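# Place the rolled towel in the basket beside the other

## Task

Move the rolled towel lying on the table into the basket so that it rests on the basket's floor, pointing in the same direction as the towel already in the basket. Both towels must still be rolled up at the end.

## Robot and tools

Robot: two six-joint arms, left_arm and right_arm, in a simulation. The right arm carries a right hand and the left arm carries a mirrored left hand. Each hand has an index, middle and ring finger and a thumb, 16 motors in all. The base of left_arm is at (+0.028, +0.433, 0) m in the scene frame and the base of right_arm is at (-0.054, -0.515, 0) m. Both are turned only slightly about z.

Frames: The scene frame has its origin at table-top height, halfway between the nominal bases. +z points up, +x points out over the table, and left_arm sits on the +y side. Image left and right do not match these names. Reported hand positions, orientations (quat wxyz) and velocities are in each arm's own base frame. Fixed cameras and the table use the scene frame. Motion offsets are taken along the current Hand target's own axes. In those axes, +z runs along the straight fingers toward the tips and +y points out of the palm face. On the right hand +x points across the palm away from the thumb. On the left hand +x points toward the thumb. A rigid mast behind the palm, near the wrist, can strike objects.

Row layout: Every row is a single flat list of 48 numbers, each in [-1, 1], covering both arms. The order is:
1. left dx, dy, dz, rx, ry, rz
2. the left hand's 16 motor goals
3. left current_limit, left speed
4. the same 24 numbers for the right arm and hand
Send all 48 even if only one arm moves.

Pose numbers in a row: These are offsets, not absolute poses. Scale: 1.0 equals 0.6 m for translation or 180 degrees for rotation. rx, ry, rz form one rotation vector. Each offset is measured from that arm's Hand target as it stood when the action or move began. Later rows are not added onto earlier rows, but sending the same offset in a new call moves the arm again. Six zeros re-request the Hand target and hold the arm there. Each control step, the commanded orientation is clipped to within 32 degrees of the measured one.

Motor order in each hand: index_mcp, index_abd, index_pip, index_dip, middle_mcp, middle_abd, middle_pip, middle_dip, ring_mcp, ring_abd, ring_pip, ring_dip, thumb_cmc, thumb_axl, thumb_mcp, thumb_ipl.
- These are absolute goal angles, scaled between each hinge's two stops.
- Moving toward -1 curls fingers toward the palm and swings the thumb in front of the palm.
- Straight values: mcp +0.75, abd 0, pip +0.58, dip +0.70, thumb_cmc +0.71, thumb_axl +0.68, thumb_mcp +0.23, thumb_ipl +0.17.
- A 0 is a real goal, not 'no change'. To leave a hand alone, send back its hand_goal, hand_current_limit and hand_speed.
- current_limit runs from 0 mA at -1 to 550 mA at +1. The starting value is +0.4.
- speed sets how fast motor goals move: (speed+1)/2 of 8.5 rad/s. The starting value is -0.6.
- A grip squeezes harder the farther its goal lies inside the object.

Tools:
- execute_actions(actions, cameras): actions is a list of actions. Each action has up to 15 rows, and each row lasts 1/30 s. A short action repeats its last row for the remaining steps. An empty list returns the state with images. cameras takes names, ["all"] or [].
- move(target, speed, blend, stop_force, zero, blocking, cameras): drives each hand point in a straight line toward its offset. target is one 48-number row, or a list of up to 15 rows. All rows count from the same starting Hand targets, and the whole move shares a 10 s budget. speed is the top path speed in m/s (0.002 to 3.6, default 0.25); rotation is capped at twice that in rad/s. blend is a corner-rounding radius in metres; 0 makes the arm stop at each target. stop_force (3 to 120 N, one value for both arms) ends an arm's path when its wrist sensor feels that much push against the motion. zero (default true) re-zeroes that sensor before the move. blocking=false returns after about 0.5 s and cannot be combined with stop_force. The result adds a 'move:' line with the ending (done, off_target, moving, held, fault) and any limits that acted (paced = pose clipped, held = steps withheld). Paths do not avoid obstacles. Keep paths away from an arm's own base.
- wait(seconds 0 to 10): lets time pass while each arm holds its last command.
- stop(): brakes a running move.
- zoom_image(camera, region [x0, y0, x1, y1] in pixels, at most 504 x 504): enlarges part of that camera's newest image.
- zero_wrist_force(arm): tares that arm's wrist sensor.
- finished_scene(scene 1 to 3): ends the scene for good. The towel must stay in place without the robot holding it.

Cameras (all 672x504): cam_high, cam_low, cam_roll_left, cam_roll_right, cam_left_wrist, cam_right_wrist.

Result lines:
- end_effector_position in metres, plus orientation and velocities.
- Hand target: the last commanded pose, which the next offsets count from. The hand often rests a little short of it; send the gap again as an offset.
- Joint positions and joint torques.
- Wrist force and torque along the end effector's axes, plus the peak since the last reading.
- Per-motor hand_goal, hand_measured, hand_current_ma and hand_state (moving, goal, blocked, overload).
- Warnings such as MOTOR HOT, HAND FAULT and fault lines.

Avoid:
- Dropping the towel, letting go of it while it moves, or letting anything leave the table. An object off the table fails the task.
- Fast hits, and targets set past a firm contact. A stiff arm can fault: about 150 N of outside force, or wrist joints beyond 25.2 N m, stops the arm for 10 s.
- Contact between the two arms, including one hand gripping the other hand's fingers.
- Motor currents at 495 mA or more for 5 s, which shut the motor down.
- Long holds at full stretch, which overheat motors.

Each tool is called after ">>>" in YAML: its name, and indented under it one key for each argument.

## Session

>>> execute_actions:
  actions: []

Scene clock: 0.00 s.
left_arm: end_effector_position=(+0.8452, -0.2435, +0.3923) hand_goal=(+0.754, +0.000, +0.576, +0.696, +0.754, +0.000, +0.576, +0.696, +0.754, +0.000, +0.576, +0.696, +0.714, +0.678, +0.226, +0.168) hand_measured=(+0.754, +0.000, +0.576, +0.696, +0.754, +0.000, +0.576, +0.696, +0.754, +0.000, +0.576, +0.696, +0.714, +0.678, +0.226, +0.168) hand_current_ma=(+0, +0, +0, +0, +0, +0, +0, +0, +0, +0, +0, +0, +0, +0, +0, +0) hand_state=(goal, goal, goal, goal, goal, goal, goal, goal, goal, goal, goal, goal, goal, goal, goal, goal) hand_current_limit=0.40 hand_speed=-0.60 end_effector_quat_wxyz=(+0.534, +0.800, +0.271, -0.027) | right_arm: end_effector_position=(+0.2437, +0.4957, +0.1976) hand_goal=(+0.754, +0.000, +0.576, +0.696, +0.754, +0.000, +0.576, +0.696, +0.754, +0.000, +0.576, +0.696, +0.714, +0.678, +0.226, +0.168) hand_measured=(+0.754, +0.000, +0.576, +0.696, +0.754, +0.000, +0.576, +0.696, +0.754, +0.000, +0.576, +0.696, +0.714, +0.678, +0.226, +0.168) hand_current_ma=(+0, +0, +0, +0, +0, +0, +0, +0, +0, +0, +0, +0, +0, +0, +0, +0) hand_state=(goal, goal, goal, goal, goal, goal, goal, goal, goal, goal, goal, goal, goal, goal, goal, goal) hand_current_limit=0.40 hand_speed=-0.60 end_effector_quat_wxyz=(-0.304, -0.229, +0.849, -0.366)
Joint positions: left_arm=[3.285 -2.187 -1.238 -1.013 0.461 0.89] | right_arm=[0.852 -0.935 1.043 -0.707 -1.812 -1.116]
Joint velocities: within noise
Joint torques (N m): no reading
Wrist force (N): no reading
Wrist torque (N m): no reading
Wrist force, peak (N): no reading
Hand target: left_arm +0.8452, -0.2435, +0.3923; +0.534, +0.800, +0.271, -0.027 | right_arm +0.2437, +0.4957, +0.1976; -0.304, -0.229, +0.849, -0.366
camera_calibration:
cam_left_wrist: T_world_to_cam=[[-0.947776, -0.115168, -0.297418, 0.859466], [-0.0235854, 0.955283, -0.294751, 0.325177], [0.318065, -0.272343, -0.90811, 0.147421], [0, 0, 0, 1]] pos_world=[0.775361, -0.171503, 0.485342]
cam_right_wrist: T_world_to_cam=[[0.179434, 0.494977, -0.850177, -0.0842074], [0.892278, 0.282061, 0.352536, -0.475794], [0.414299, -0.821852, -0.391045, 0.506811], [0, 0, 0, 1]] pos_world=[0.229679, 0.592407, 0.29433]

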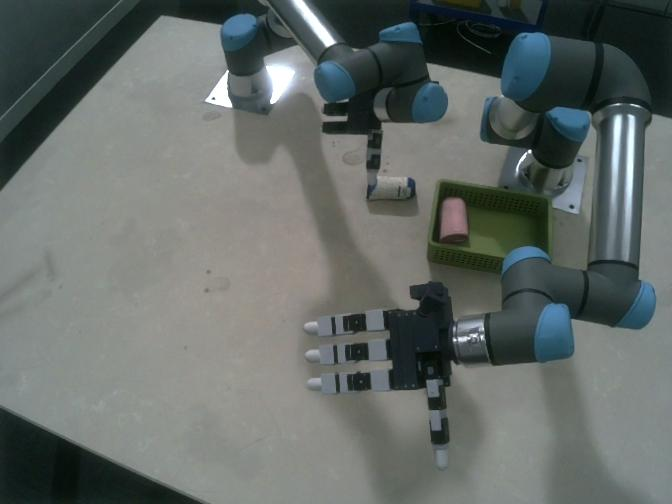

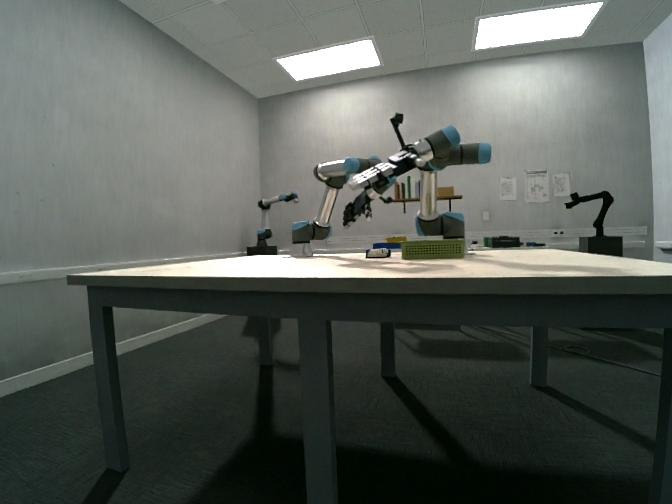

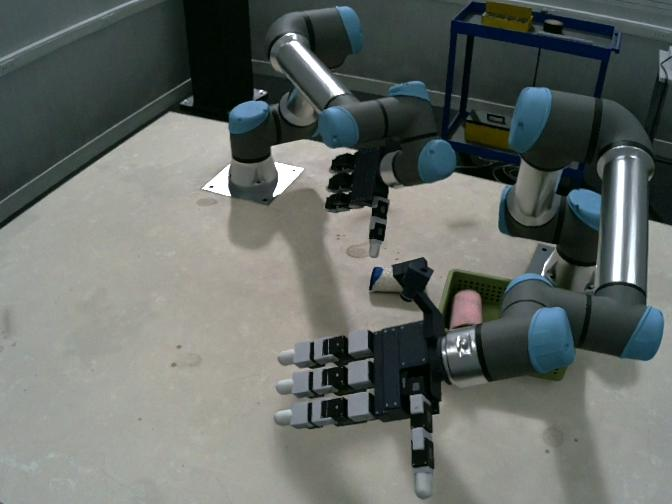

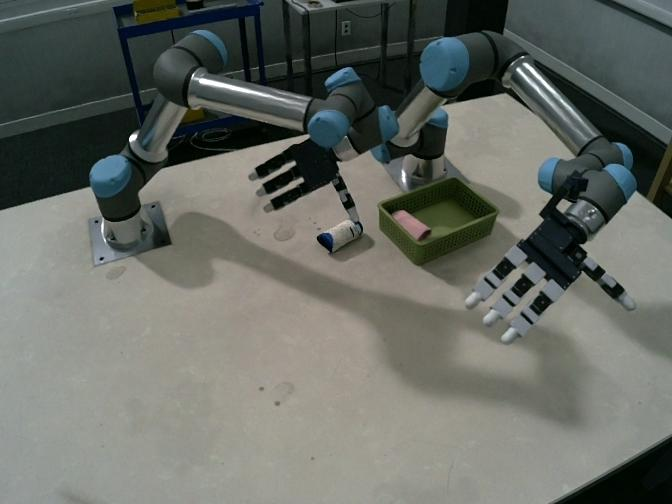

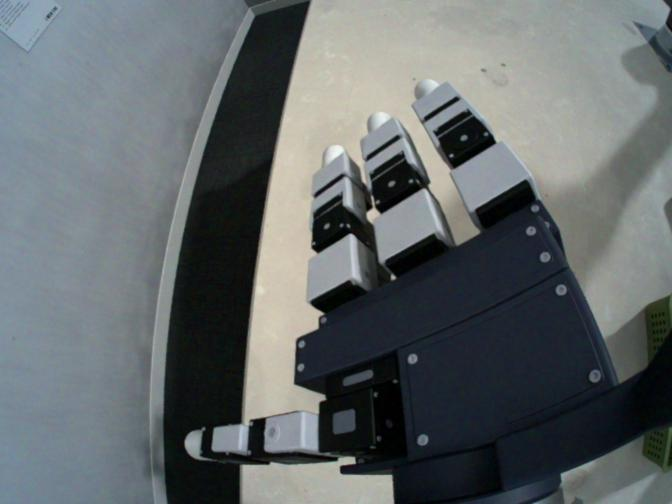

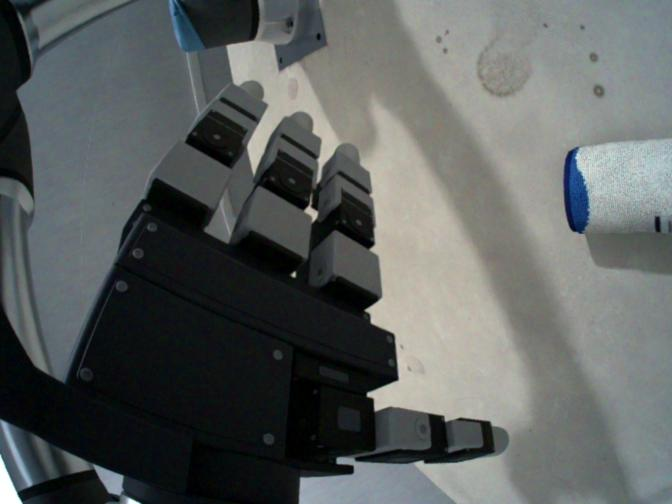

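>>> zoom_image:
  camera: "cam_high"
  region: [340, 150, 580, 290]

>>> zoom_image:
  camera: "cam_roll_right"
  region: [300, 150, 520, 280]

>>> zoom_image:
  camera: "cam_roll_left"
  region: [350, 230, 610, 390]

>>> zoom_image:
  camera: "cam_low"
  region: [350, 220, 480, 280]

Scaled by 2.100 from the camera's 672x504 image, which has a finer 960x720 frame.

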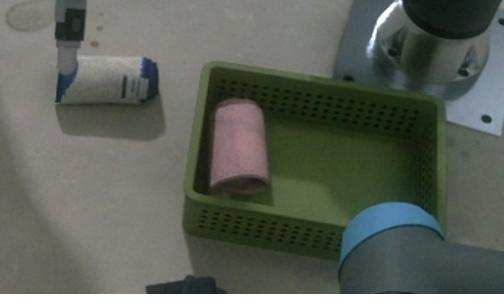

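Scaled by 2.291 from the camera's 672x504 image, which has a finer 960x720 frame.

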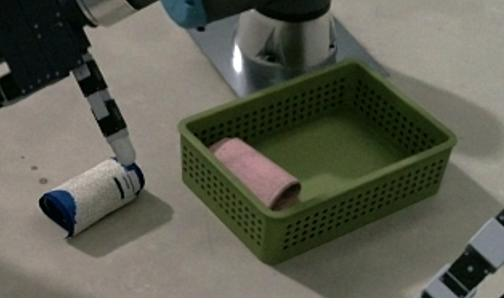

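Scaled by 1.938 from the camera's 672x504 image, which has a finer 960x720 frame.

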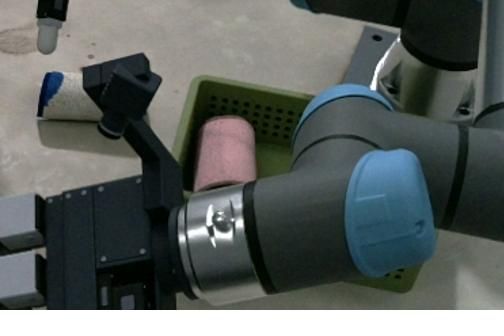

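Scaled by 3.877 from the camera's 672x504 image, which has a finer 960x720 frame.

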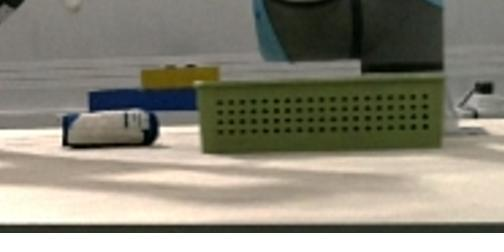

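>>> move:
  target:
    - [0,0,0,0,0,0,0.754,0,0.576,0.696,0.754,0,0.576,0.696,0.754,0,0.576,0.696,0.714,0.678,0.226,0.168,0.4,-0.6,0.0912,-0.0643,-0.0729,0,0,0,0.754,0,0.576,0.696,0.754,0,0.576,0.696,0.754,0,0.576,0.696,0.714,0.678,0.226,0.168,0.4,-0.6]
    - [0,0,0,0,0,0,0.754,0,0.576,0.696,0.754,0,0.576,0.696,0.754,0,0.576,0.696,0.714,0.678,0.226,0.168,0.4,-0.6,0.0927,-0.6742,0.2477,0,0,0,0.754,0,0.576,0.696,0.754,0,0.576,0.696,0.754,0,0.576,0.696,0.714,0.678,0.226,0.168,0.4,-0.6]
  speed: 0.3
  blend: 0.03

>>> move:
  target: [-0.8395,-0.7142,0.1152,0.4863,0.0909,-0.5241,0.753,0,-0.226,0.478,0.753,0,-0.226,0.478,1.0,0,0.8,0.7,-0.657,0.678,-0.056,0.168,0.4,-0.6,0,0,0,0,0,0,0.754,0,0.576,0.696,0.754,0,0.576,0.696,0.754,0,0.576,0.696,0.714,0.678,0.226,0.168,0.4,-0.6]
  speed: 0.35
  cameras: ["all"]

>>> zoom_image:
  camera: "cam_high"
  region: [330, 80, 580, 290]

>>> zoom_image:
  camera: "cam_roll_right"
  region: [290, 120, 510, 280]

>>> zoom_image:
  camera: "cam_low"
  region: [350, 190, 480, 280]

>>> zoom_image:
  camera: "cam_roll_left"
  region: [350, 180, 610, 390]

Scene clock: 227.77 s.
left_arm: end_effector_position=(+0.8452, -0.2435, +0.3923) hand_goal=(+0.754, +0.000, +0.576, +0.696, +0.754, +0.000, +0.576, +0.696, +0.754, +0.000, +0.576, +0.696, +0.714, +0.678, +0.226, +0.168) hand_measured=(+0.760, +0.000, +0.576, +0.696, +0.760, +0.000, +0.576, +0.696, +0.760, +0.000, +0.576, +0.696, +0.720, +0.678, +0.226, +0.168) hand_current_ma=(+3, +0, +0, +0, +3, +0, +0, +0, +2, +0, +0, +0, +2, +0, +0, +0) hand_state=(goal, goal, goal, goal, goal, goal, goal, goal, goal, goal, goal, goal, goal, goal, goal, goal) hand_current_limit=0.40 hand_speed=-0.60 end_effector_quat_wxyz=(+0.534, +0.800, +0.271, -0.027) | right_arm: end_effector_position=(+0.3993, +0.1198, +0.3499) hand_goal=(+0.754, +0.000, +0.576, +0.696, +0.754, +0.000, +0.576, +0.696, +0.754, +0.000, +0.576, +0.696, +0.714, +0.678, +0.226, +0.168) hand_measured=(+0.750, +0.000, +0.576, +0.696, +0.750, +0.000, +0.576, +0.696, +0.750, +0.000, +0.576, +0.696, +0.710, +0.678, +0.226, +0.168) hand_current_ma=(-3, +0, +0, +0, -4, +0, +0, +0, -3, +0, +0, +0, -2, +0, +0, +0) hand_state=(goal, goal, goal, goal, goal, goal, goal, goal, goal, goal, goal, goal, goal, goal, goal, goal) hand_current_limit=0.40 hand_speed=-0.60 end_effector_quat_wxyz=(-0.304, -0.229, +0.849, -0.366) end_effector_velocity=(+0.001, -0.001, +0.001) end_effector_angular_velocity=(+0.000, -0.001, +0.003)
Joint positions: left_arm=[3.285 -2.187 -1.238 -1.013 0.461 0.89] | right_arm=[0.195 -1.369 1.318 -0.791 -2.318 -1.605]
Joint velocities: left_arm=[within noise] | right_arm=[-0.002 0 -0.003 -0.001 -0.003 -0.005]
Joint torques (N m): left_arm=[0.14 52.49 24.99 3.34 -1.98 0.07] | right_arm=[-9.38 -20.39 -31.73 -2.05 -2.43 -1.02]
Wrist force (N): left_arm=[0.1 0.1 -0.4] | right_arm=[0.1 -0.2 0.2]
Wrist torque (N m): left_arm=[0.04 -0.01 0.00] | right_arm=[-0.05 -0.01 -0.03]
Wrist force, peak (N): left_arm=[0.4 -0.1 -0.5] | right_arm=[0.0 -2.6 1.3]
Hand target: left_arm +0.8452, -0.2435, +0.3923; +0.534, +0.800, +0.271, -0.027 | right_arm +0.3994, +0.1197, +0.3499; -0.304, -0.229, +0.849, -0.366
Off the commanded pose: left_arm 0.000 m, 0 deg | right_arm 0.000 m, 0 deg.
move: done

Scene clock: 231.50 s.
left_arm: end_effector_position=(+0.2352, -0.3871, +0.1700) hand_goal=(+0.754, +0.000, -0.226, +0.478, +0.754, +0.000, -0.226, +0.478, +1.000, +0.000, +0.800, +0.700, -0.656, +0.678, -0.056, +0.168) hand_measured=(+0.748, +0.000, -0.224, +0.482, +0.748, +0.000, -0.224, +0.482, +0.992, +0.000, +0.798, +0.698, -0.652, +0.678, -0.058, +0.168) hand_current_ma=(-3, +0, +1, +1, -3, +0, +0, +1, -5, +0, +0, -1, +1, +0, +0, +0) hand_state=(goal, goal, goal, goal, goal, goal, goal, goal, goal, goal, goal, goal, goal, goal, goal, goal) hand_current_limit=0.40 hand_speed=-0.60 end_effector_quat_wxyz=(-0.311, +0.491, +0.687, -0.437) | right_arm: end_effector_position=(+0.3994, +0.1197, +0.3499) hand_goal=(+0.754, +0.000, +0.576, +0.696, +0.754, +0.000, +0.576, +0.696, +0.754, +0.000, +0.576, +0.696, +0.714, +0.678, +0.226, +0.168) hand_measured=(+0.750, +0.000, +0.576, +0.696, +0.750, +0.000, +0.576, +0.696, +0.750, +0.000, +0.576, +0.696, +0.710, +0.678, +0.226, +0.168) hand_current_ma=(-3, +0, +0, +0, -4, +0, +0, +0, -3, +0, +0, +0, -2, +0, +0, +0) hand_state=(goal, goal, goal, goal, goal, goal, goal, goal, goal, goal, goal, goal, goal, goal, goal, goal) hand_current_limit=0.40 hand_speed=-0.60 end_effector_quat_wxyz=(-0.304, -0.229, +0.849, -0.366)
Joint positions: left_arm=[2.677 -1.811 -1.718 -2.163 0.866 -0.408] | right_arm=[0.195 -1.369 1.318 -0.791 -2.318 -1.605]
Joint torques (N m): left_arm=[-2.42 41.82 30 1.23 0.28 -0.74] | right_arm=[-10.78 -20.82 -31.25 -2.58 -2.19 -0.96]
Wrist force (N): left_arm=[2.2 -1.9 -2.4] | right_arm=[0.4 -0.1 0.0]
Wrist torque (N m): left_arm=[0.15 -0.38 0.76] | right_arm=[-0.02 -0.05 0.01]
Wrist force, peak (N): left_arm=[2.4 -1.9 -2.8] | right_arm=[0.1 -0.1 0.4]
Hand target: left_arm +0.2352, -0.3871, +0.1701; -0.311, +0.491, +0.687, -0.437 | right_arm +0.3994, +0.1197, +0.3499; -0.304, -0.229, +0.849, -0.366
Off the commanded pose: left_arm 0.000 m, 0 deg | right_arm 0.000 m, 0 deg.
move: done
camera_calibration:
cam_left_wrist: T_world_to_cam=[[-0.0120893, -0.800718, 0.598919, -0.439144], [0.243265, 0.578612, 0.778479, -0.00862779], [-0.969885, 0.155107, 0.187791, 0.382661], [0, 0, 0, 1]] pos_world=[0.367927, -0.405992, 0.197868]
cam_right_wrist: T_world_to_cam=[[0.179434, 0.494977, -0.850177, 0.203345], [0.892278, 0.282061, 0.352536, -0.562412], [0.414299, -0.821852, -0.391045, 0.192764], [0, 0, 0, 1]] pos_world=[0.385479, 0.216407, 0.44653]

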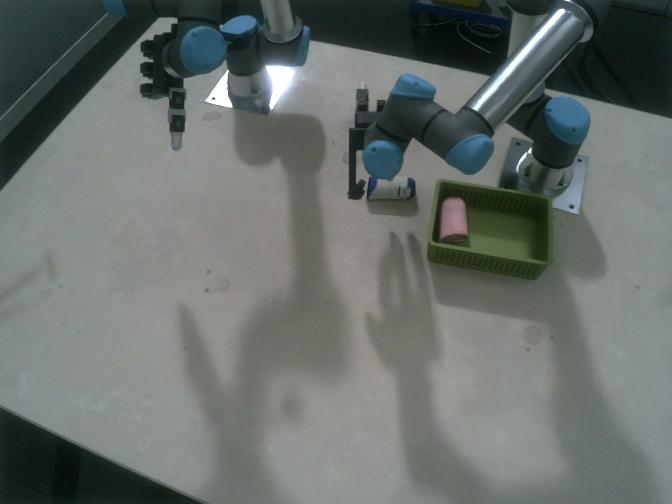

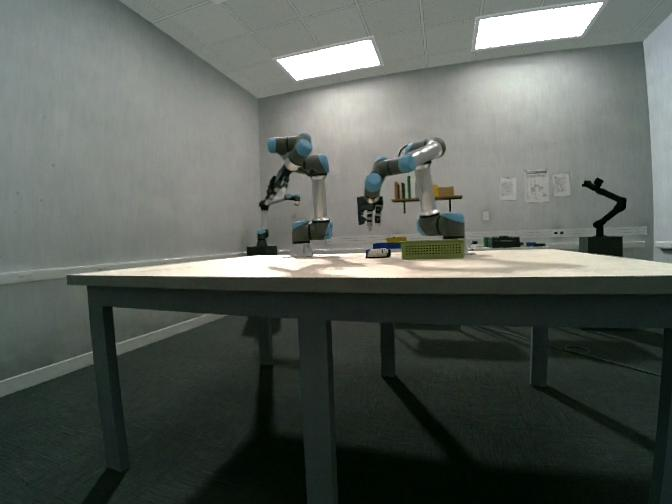

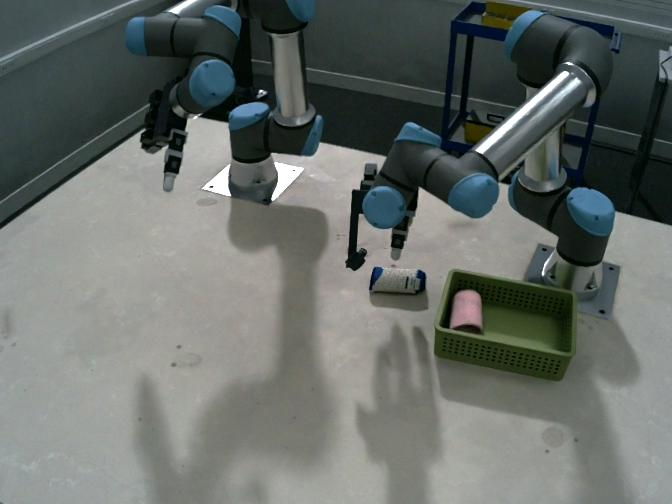

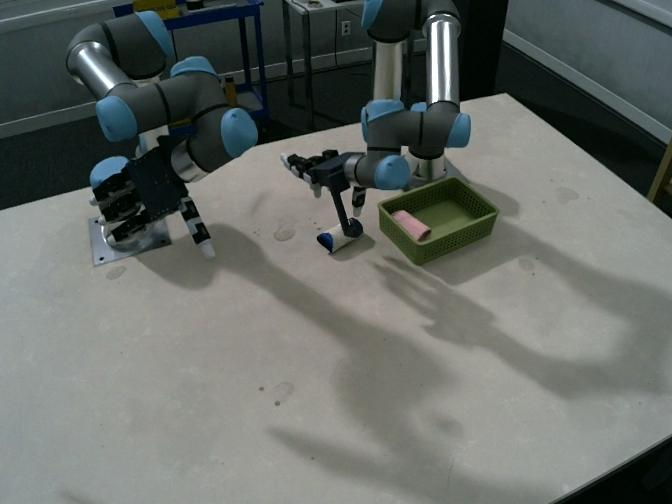

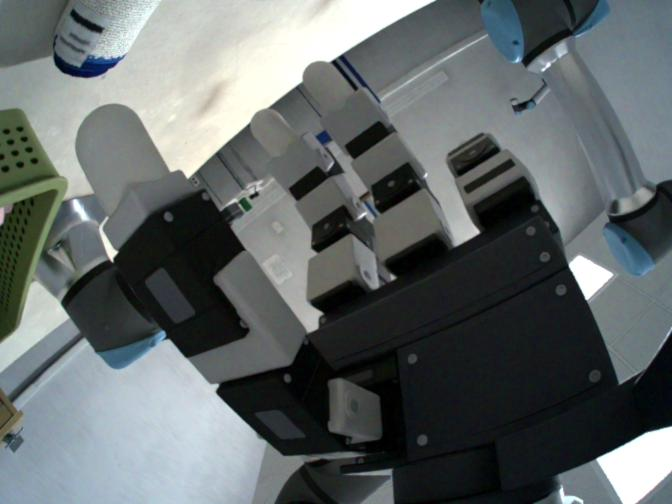

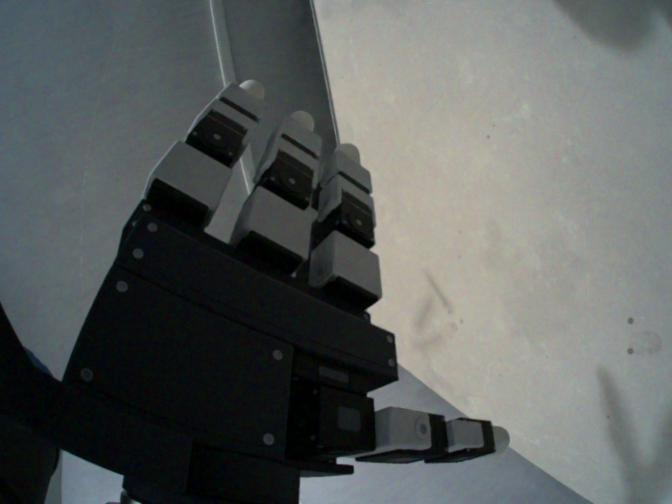

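Scaled by 2.016 from the camera's 672x504 image, which has a finer 960x720 frame.

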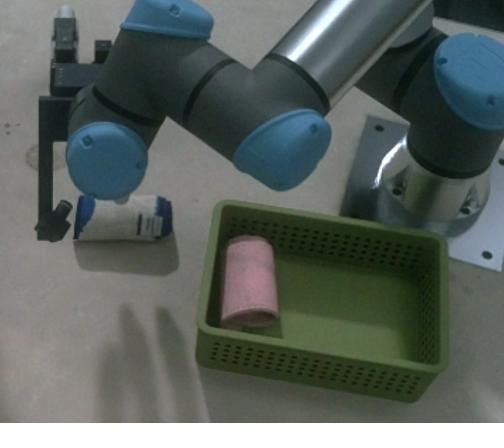

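Scaled by 2.291 from the camera's 672x504 image, which has a finer 960x720 frame.

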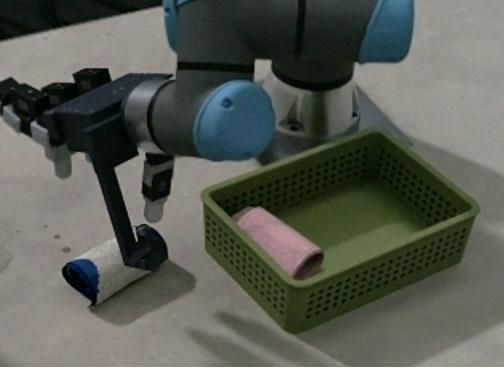

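Scaled by 3.877 from the camera's 672x504 image, which has a finer 960x720 frame.

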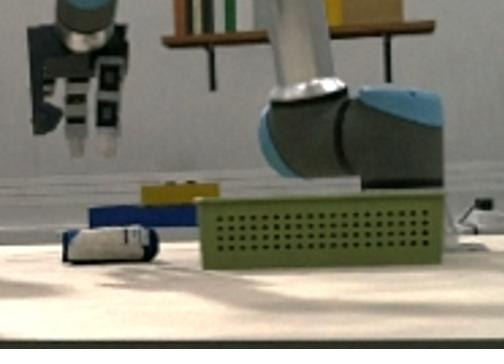

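Scaled by 1.938 from the camera's 672x504 image, which has a finer 960x720 frame.

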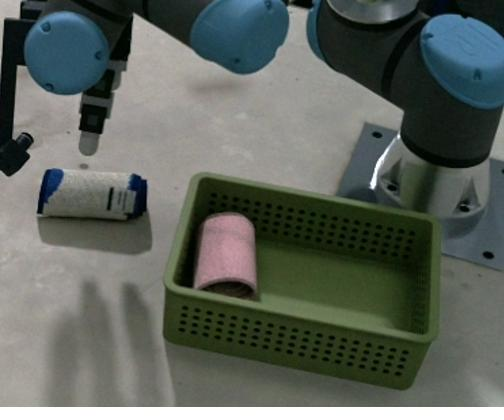

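>>> move:
  target:
    - [0.0083,0.1135,0.0547,0,-0.0101,-0.0047,0.753,0,-0.226,0.478,0.753,0,-0.226,0.478,1.0,0,0.8,0.7,-0.657,0.678,-0.056,0.168,0.4,-0.6,0,0,0,0,0,0,0.754,0,0.576,0.696,0.754,0,0.576,0.696,0.754,0,0.576,0.696,0.714,0.678,0.226,0.168,0.4,-0.6]
    - [0.0083,0.1835,0.0877,0,-0.0101,-0.0047,0.753,0,-0.226,0.478,0.753,0,-0.226,0.478,1.0,0,0.8,0.7,-0.657,0.678,-0.056,0.168,0.4,-0.6,0,0,0,0,0,0,0.754,0,0.576,0.696,0.754,0,0.576,0.696,0.754,0,0.576,0.696,0.714,0.678,0.226,0.168,0.4,-0.6]
  speed: [0.2,0.07]
  stop_force: 12
  cameras: ["cam_high","cam_low","cam_roll_left","cam_roll_right","cam_left_wrist"]

>>> zoom_image:
  camera: "cam_roll_right"
  region: [290, 160, 430, 280]

>>> zoom_image:
  camera: "cam_roll_left"
  region: [340, 210, 460, 320]

>>> zoom_image:
  camera: "cam_low"
  region: [340, 200, 430, 270]

Scene clock: 299.57 s.
left_arm: end_effector_position=(+0.2328, -0.3830, +0.0481) hand_goal=(+0.754, +0.000, -0.226, +0.478, +0.754, +0.000, -0.226, +0.478, +1.000, +0.000, +0.800, +0.700, -0.656, +0.678, -0.056, +0.168) hand_measured=(+0.748, +0.000, -0.224, +0.482, +0.748, +0.000, -0.224, +0.482, +0.992, +0.000, +0.798, +0.698, -0.652, +0.678, -0.058, +0.168) hand_current_ma=(-4, +0, +1, +1, -3, +0, +0, +1, -6, +0, +0, -1, +1, +0, +0, +0) hand_state=(goal, goal, goal, goal, goal, goal, goal, goal, goal, goal, goal, goal, goal, goal, goal, goal) hand_current_limit=0.40 hand_speed=-0.60 end_effector_quat_wxyz=(-0.303, +0.478, +0.695, -0.443) | right_arm: end_effector_position=(+0.3994, +0.1197, +0.3499) hand_goal=(+0.754, +0.000, +0.576, +0.696, +0.754, +0.000, +0.576, +0.696, +0.754, +0.000, +0.576, +0.696, +0.714, +0.678, +0.226, +0.168) hand_measured=(+0.750, +0.000, +0.576, +0.696, +0.750, +0.000, +0.576, +0.696, +0.750, +0.000, +0.576, +0.696, +0.710, +0.678, +0.226, +0.168) hand_current_ma=(-3, +0, +0, +0, -4, +0, +0, +0, -3, +0, +0, +0, -2, +0, +0, +0) hand_state=(goal, goal, goal, goal, goal, goal, goal, goal, goal, goal, goal, goal, goal, goal, goal, goal) hand_current_limit=0.40 hand_speed=-0.60 end_effector_quat_wxyz=(-0.304, -0.229, +0.849, -0.366)
Joint positions: left_arm=[2.691 -1.943 -1.902 -1.837 0.848 -0.423] | right_arm=[0.195 -1.369 1.318 -0.791 -2.318 -1.605]
Joint torques (N m): left_arm=[-3.24 49.05 28.13 1.88 -2.71 -1.79] | right_arm=[-9.82 -21.01 -31.13 -2.57 -1.59 -0.64]
Wrist force (N): left_arm=[1.9 -1.3 -2.0] | right_arm=[-0.1 0.1 -0.2]
Wrist torque (N m): left_arm=[0.20 -0.28 0.89] | right_arm=[0.02 0.01 -0.02]
Wrist force, peak (N): left_arm=[2.1 -3.9 -3.3] | right_arm=[0.2 -0.4 0.1]
Hand target: left_arm +0.2328, -0.3830, +0.0481; -0.303, +0.478, +0.695, -0.443 | right_arm +0.3994, +0.1197, +0.3499; -0.304, -0.229, +0.849, -0.366
Off the commanded pose: left_arm 0.000 m, 0 deg | right_arm 0.000 m, 0 deg.
move: done
camera_calibration:
cam_left_wrist: T_world_to_cam=[[0.0160899, -0.800647, 0.59892, -0.369356], [0.222877, 0.586798, 0.778456, 0.092431], [-0.974714, 0.12096, 0.187888, 0.390624], [0, 0, 0, 1]] pos_world=[0.366088, -0.397212, 0.0758679]
Images, in order (width x height): cam_high 672x504, cam_low 672x504, cam_roll_left 672x504, cam_roll_right 672x504, cam_left_wrist 672x504.

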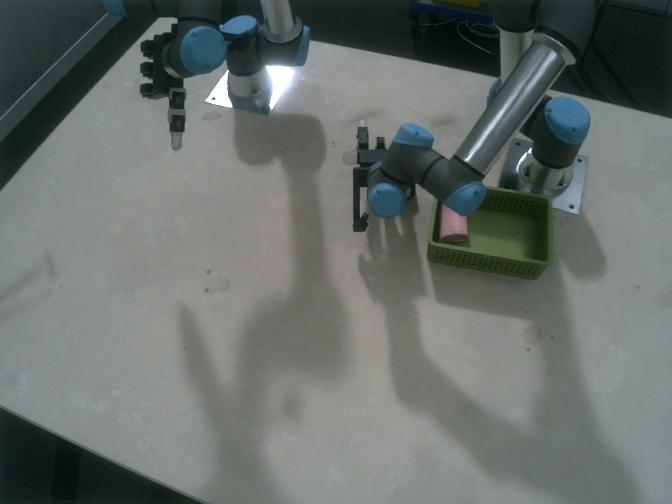

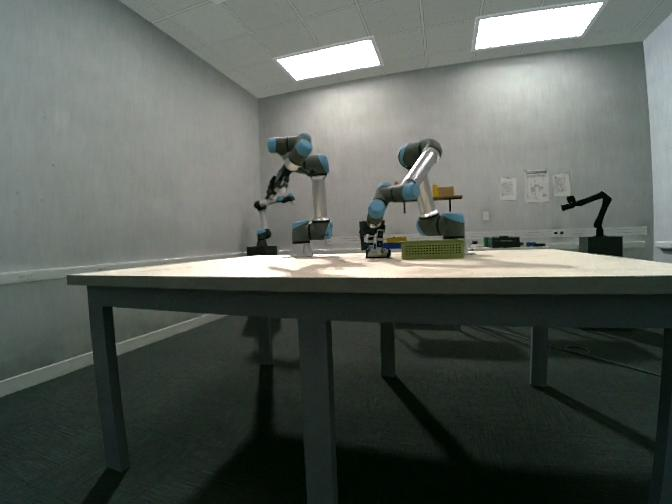

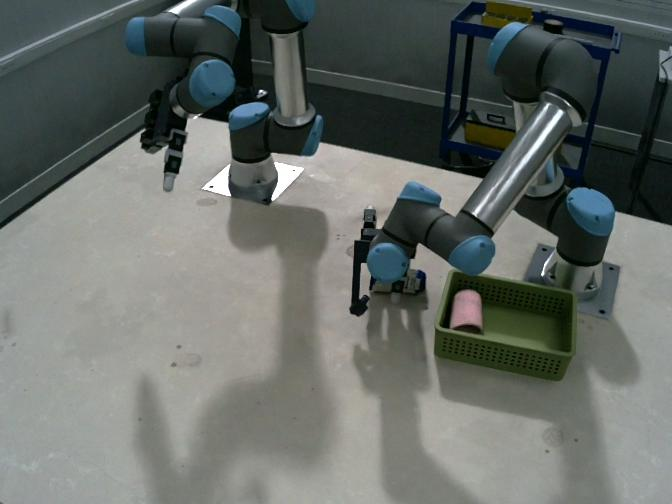

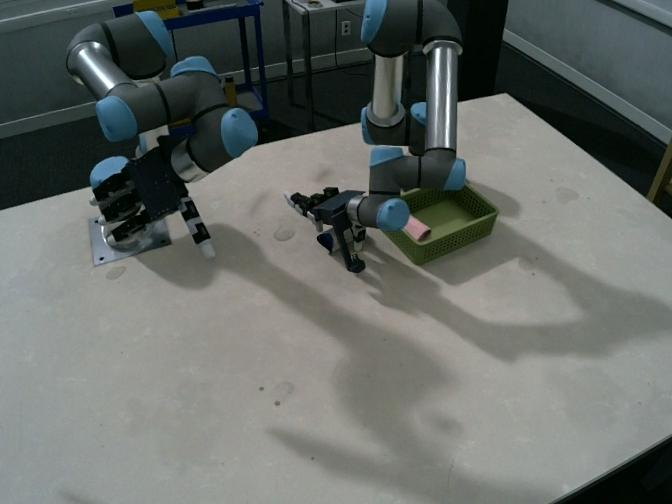

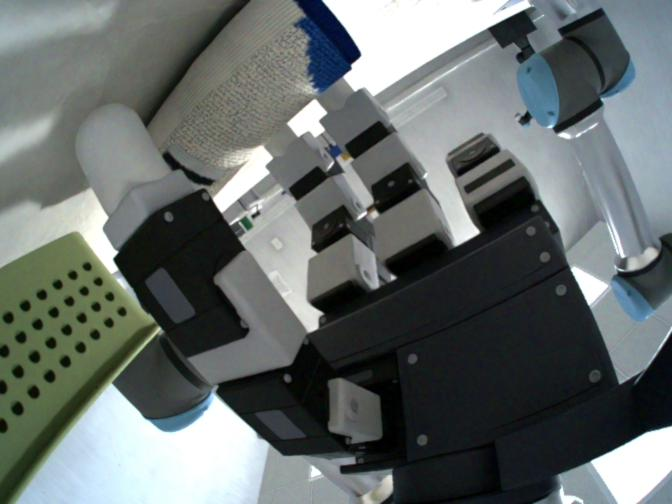

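Scaled by 3.600 from the camera's 672x504 image, which has a finer 960x720 frame.

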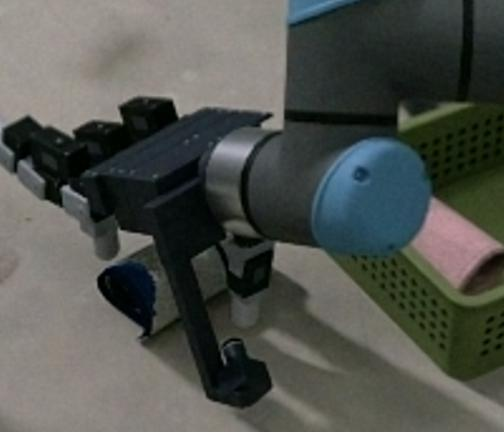

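Scaled by 4.200 from the camera's 672x504 image, which has a finer 960x720 frame.

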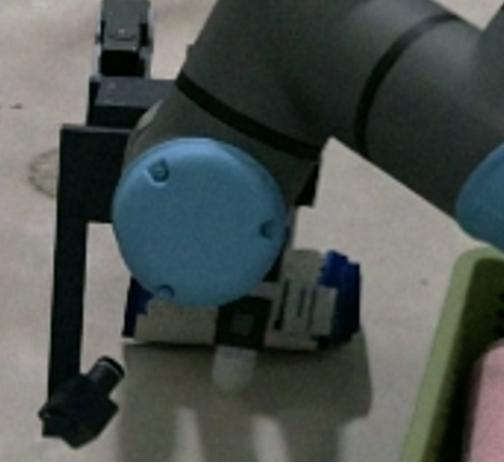

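Scaled by 5.600 from the camera's 672x504 image, which has a finer 960x720 frame.

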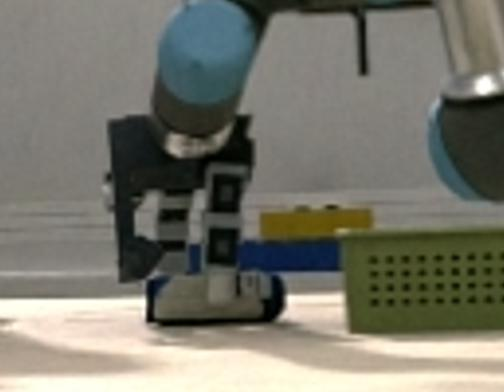

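>>> move:
  target: [0,0,0,0,0,0,0.34,0,-0.299,0.478,0.34,0,-0.299,0.478,1.0,0,0.8,0.7,-0.657,0.678,-0.42,0.10,0.2,-0.85,0,0,0,0,0,0,0.754,0,0.576,0.696,0.754,0,0.576,0.696,0.754,0,0.576,0.696,0.714,0.678,0.226,0.168,0.4,-0.6]
  speed: 0.08
  cameras: ["cam_roll_left","cam_left_wrist"]

>>> zoom_image:
  camera: "cam_roll_left"
  region: [340, 210, 460, 320]

Scene clock: 311.57 s.
left_arm: end_effector_position=(+0.2328, -0.3830, +0.0481) hand_goal=(+0.340, +0.000, -0.298, +0.478, +0.340, +0.000, -0.298, +0.478, +1.000, +0.000, +0.800, +0.700, -0.656, +0.678, -0.420, +0.100) hand_measured=(+0.460, +0.000, -0.266, +0.492, +0.462, -0.002, -0.276, +0.486, +0.992, +0.000, +0.798, +0.698, -0.654, +0.678, -0.286, +0.122) hand_current_ma=(+329, +0, +40, +11, +329, -1, +22, +5, -6, +0, +0, -1, +0, +0, +330, +36) hand_state=(blocked, goal, blocked, goal, blocked, goal, blocked, goal, goal, goal, goal, goal, goal, goal, blocked, blocked) hand_current_limit=0.20 hand_speed=-0.85 end_effector_quat_wxyz=(-0.303, +0.478, +0.695, -0.443) | right_arm: end_effector_position=(+0.3994, +0.1197, +0.3499) hand_goal=(+0.754, +0.000, +0.576, +0.696, +0.754, +0.000, +0.576, +0.696, +0.754, +0.000, +0.576, +0.696, +0.714, +0.678, +0.226, +0.168) hand_measured=(+0.750, +0.000, +0.576, +0.696, +0.750, +0.000, +0.576, +0.696, +0.750, +0.000, +0.576, +0.696, +0.710, +0.678, +0.226, +0.168) hand_current_ma=(-3, +0, +0, +0, -4, +0, +0, +0, -3, +0, +0, +0, -2, +0, +0, +0) hand_state=(goal, goal, goal, goal, goal, goal, goal, goal, goal, goal, goal, goal, goal, goal, goal, goal) hand_current_limit=0.40 hand_speed=-0.60 end_effector_quat_wxyz=(-0.304, -0.229, +0.849, -0.366)
Joint positions: left_arm=[2.691 -1.943 -1.902 -1.837 0.848 -0.423] | right_arm=[0.195 -1.369 1.318 -0.791 -2.318 -1.605]
Joint torques (N m): left_arm=[3.98 46.03 26.5 1.9 -2.72 -1.75] | right_arm=[-10.55 -21.98 -31.98 -2.24 -1.5 -0.57]
Wrist force (N): left_arm=[2.0 -8.0 -2.9] | right_arm=[0.1 -0.1 0.2]
Wrist torque (N m): left_arm=[0.21 -0.30 0.96] | right_arm=[-0.03 -0.03 -0.02]
Wrist force, peak (N): left_arm=[1.9 -8.0 -2.9] | right_arm=[0.1 -0.4 0.1]
Hand target: left_arm +0.2328, -0.3830, +0.0481; -0.303, +0.478, +0.695, -0.443 | right_arm +0.3994, +0.1197, +0.3499; -0.304, -0.229, +0.849, -0.366
Off the commanded pose: left_arm 0.000 m, 0 deg | right_arm 0.000 m, 0 deg.
move: done
camera_calibration:
cam_left_wrist: T_world_to_cam=[[0.0160318, -0.80064, 0.598931, -0.369393], [0.222802, 0.586808, 0.77847, 0.0923837], [-0.974732, 0.120963, 0.187792, 0.390619], [0, 0, 0, 1]] pos_world=[0.366088, -0.397212, 0.0759678]
Images, in order (width x height): cam_roll_left 672x504, cam_left_wrist 672x504.

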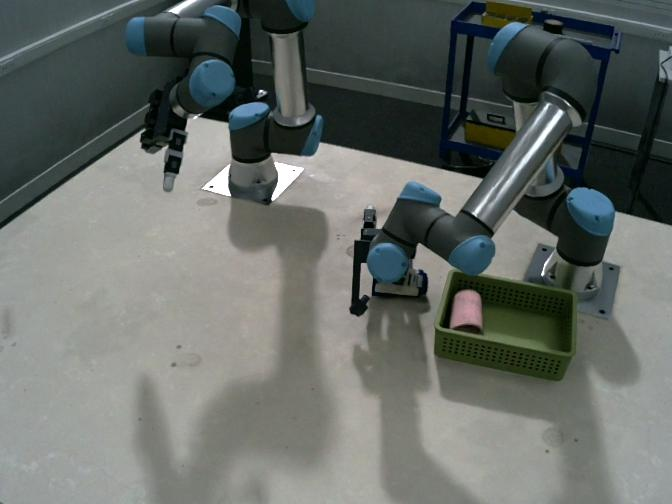

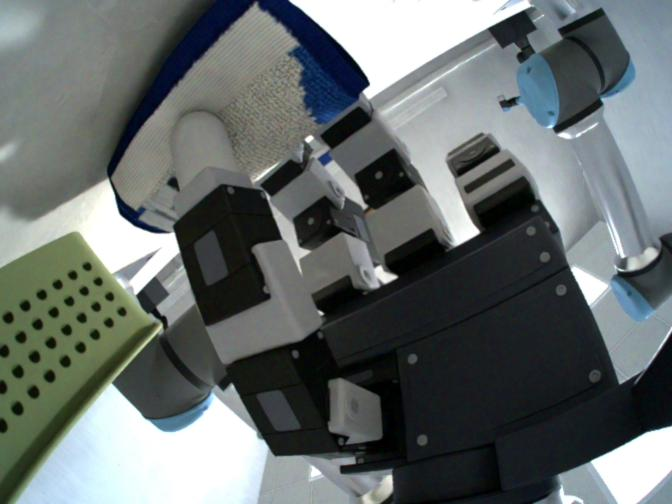

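Scaled by 4.200 from the camera's 672x504 image, which has a finer 960x720 frame.

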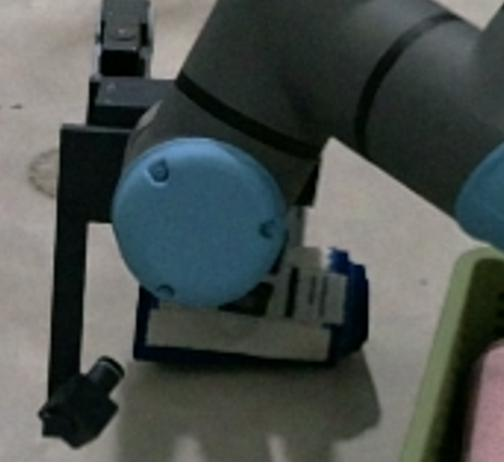

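>>> move:
  target: [0,-0.0604,-0.0282,0,0,0,0.34,0,-0.299,0.478,0.34,0,-0.299,0.478,1.0,0,0.8,0.7,-0.657,0.678,-0.42,0.10,0.2,-0.85,0,0,0,0,0,0,0.754,0,0.576,0.696,0.754,0,0.576,0.696,0.754,0,0.576,0.696,0.714,0.678,0.226,0.168,0.4,-0.6]
  speed: 0.06
  cameras: ["cam_low","cam_roll_left","cam_roll_right","cam_left_wrist"]

>>> zoom_image:
  camera: "cam_low"
  region: [340, 200, 430, 270]

>>> zoom_image:
  camera: "cam_roll_left"
  region: [340, 210, 460, 320]

>>> zoom_image:
  camera: "cam_roll_right"
  region: [290, 160, 430, 280]

Scene clock: 321.97 s.
left_arm: end_effector_position=(+0.2328, -0.3830, +0.0882) hand_goal=(+0.340, +0.000, -0.298, +0.478, +0.340, +0.000, -0.298, +0.478, +1.000, +0.000, +0.800, +0.700, -0.656, +0.678, -0.420, +0.100) hand_measured=(+0.436, +0.000, -0.260, +0.500, +0.418, -0.002, -0.270, +0.494, +0.992, +0.000, +0.798, +0.698, -0.650, +0.682, -0.286, +0.130) hand_current_ma=(+248, +0, +52, +21, +184, -1, +32, +14, -6, +0, +0, -1, +3, +2, +330, +57) hand_state=(blocked, goal, blocked, blocked, blocked, goal, blocked, goal, goal, goal, goal, goal, goal, goal, blocked, blocked) hand_current_limit=0.20 hand_speed=-0.85 end_effector_quat_wxyz=(-0.303, +0.478, +0.695, -0.443) | right_arm: end_effector_position=(+0.3994, +0.1197, +0.3499) hand_goal=(+0.754, +0.000, +0.576, +0.696, +0.754, +0.000, +0.576, +0.696, +0.754, +0.000, +0.576, +0.696, +0.714, +0.678, +0.226, +0.168) hand_measured=(+0.750, +0.000, +0.576, +0.696, +0.750, +0.000, +0.576, +0.696, +0.750, +0.000, +0.576, +0.696, +0.710, +0.678, +0.226, +0.168) hand_current_ma=(-3, +0, +0, +0, -4, +0, +0, +0, -3, +0, +0, +0, -2, +0, +0, +0) hand_state=(goal, goal, goal, goal, goal, goal, goal, goal, goal, goal, goal, goal, goal, goal, goal, goal) hand_current_limit=0.40 hand_speed=-0.60 end_effector_quat_wxyz=(-0.304, -0.229, +0.849, -0.366)
Joint positions: left_arm=[2.691 -1.883 -1.861 -1.938 0.848 -0.423] | right_arm=[0.195 -1.369 1.318 -0.791 -2.318 -1.605]
Joint torques (N m): left_arm=[4.48 22.22 5.82 2.93 -0.95 1.24] | right_arm=[-9.73 -21.25 -31.52 -2.13 -1.04 -0.43]
Wrist force (N): left_arm=[1.4 -0.9 -2.1] | right_arm=[0.1 -0.1 0.1]
Wrist torque (N m): left_arm=[0.25 -0.25 0.86] | right_arm=[-0.03 -0.02 -0.01]
Wrist force, peak (N): left_arm=[2.0 -8.0 -3.0] | right_arm=[0.1 -0.4 0.2]
Hand target: left_arm +0.2327, -0.3829, +0.0881; -0.303, +0.478, +0.695, -0.443 | right_arm +0.3994, +0.1197, +0.3499; -0.304, -0.229, +0.849, -0.366
Off the commanded pose: left_arm 0.000 m, 0 deg | right_arm 0.000 m, 0 deg.
move: done
camera_calibration:
cam_left_wrist: T_world_to_cam=[[0.0160118, -0.800585, 0.599006, -0.393389], [0.222568, 0.586906, 0.778463, 0.0612924], [-0.974786, 0.120855, 0.187582, 0.38309], [0, 0, 0, 1]] pos_world=[0.366087, -0.397212, 0.116068]
Images, in order (width x height): cam_low 672x504, cam_roll_left 672x504, cam_roll_right 672x504, cam_left_wrist 672x504.

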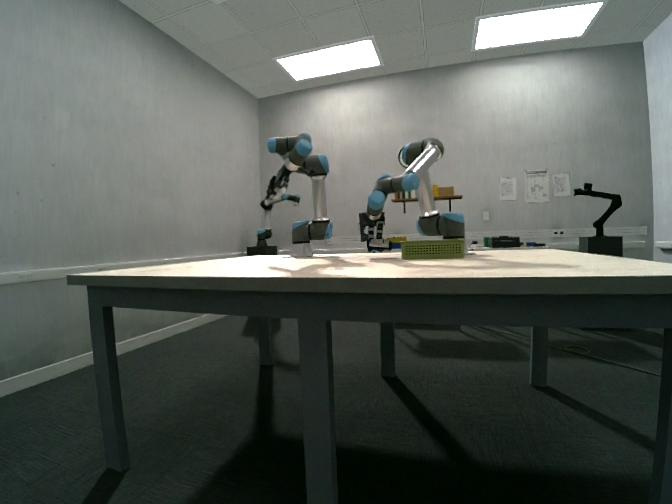

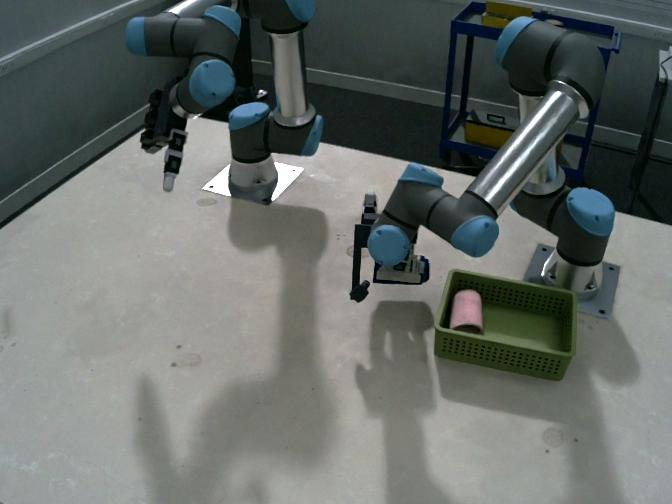

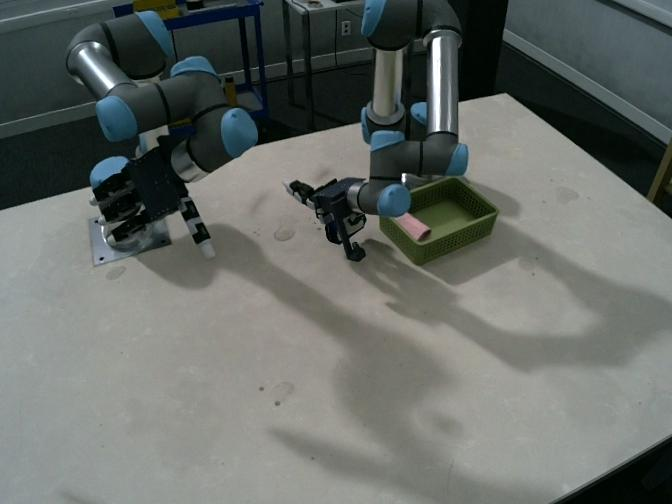

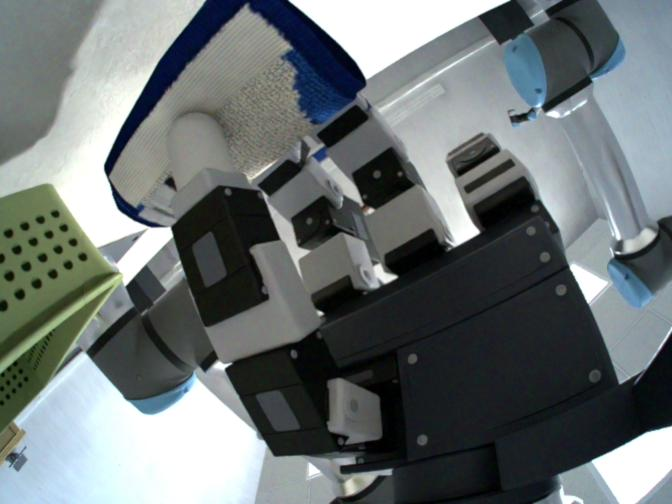

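Scaled by 5.600 from the camera's 672x504 image, which has a finer 960x720 frame.

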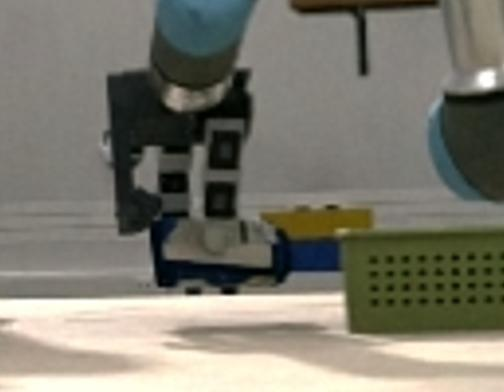

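Scaled by 4.200 from the camera's 672x504 image, which has a finer 960x720 frame.

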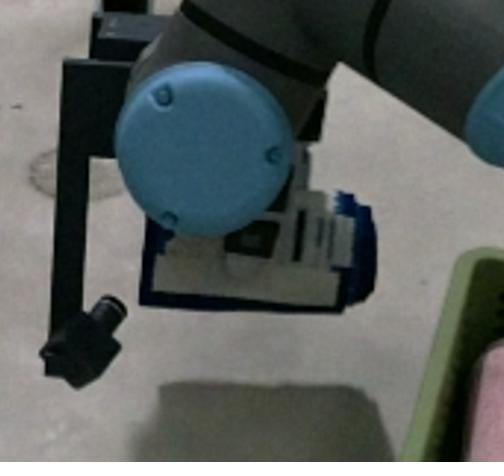

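Scaled by 3.600 from the camera's 672x504 image, which has a finer 960x720 frame.

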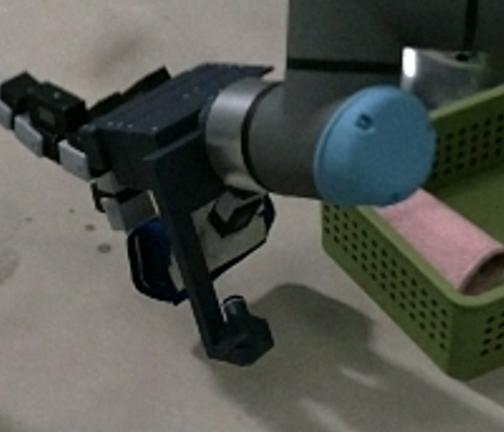

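>>> zoom_image:
  camera: "cam_low"
  region: [355, 225, 405, 265]

Scaled by 10.080 from the camera's 672x504 image, which has a finer 960x720 frame.

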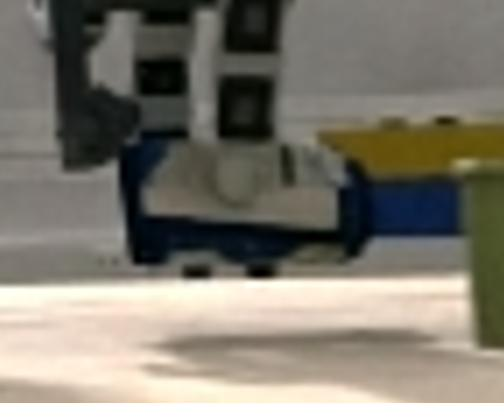

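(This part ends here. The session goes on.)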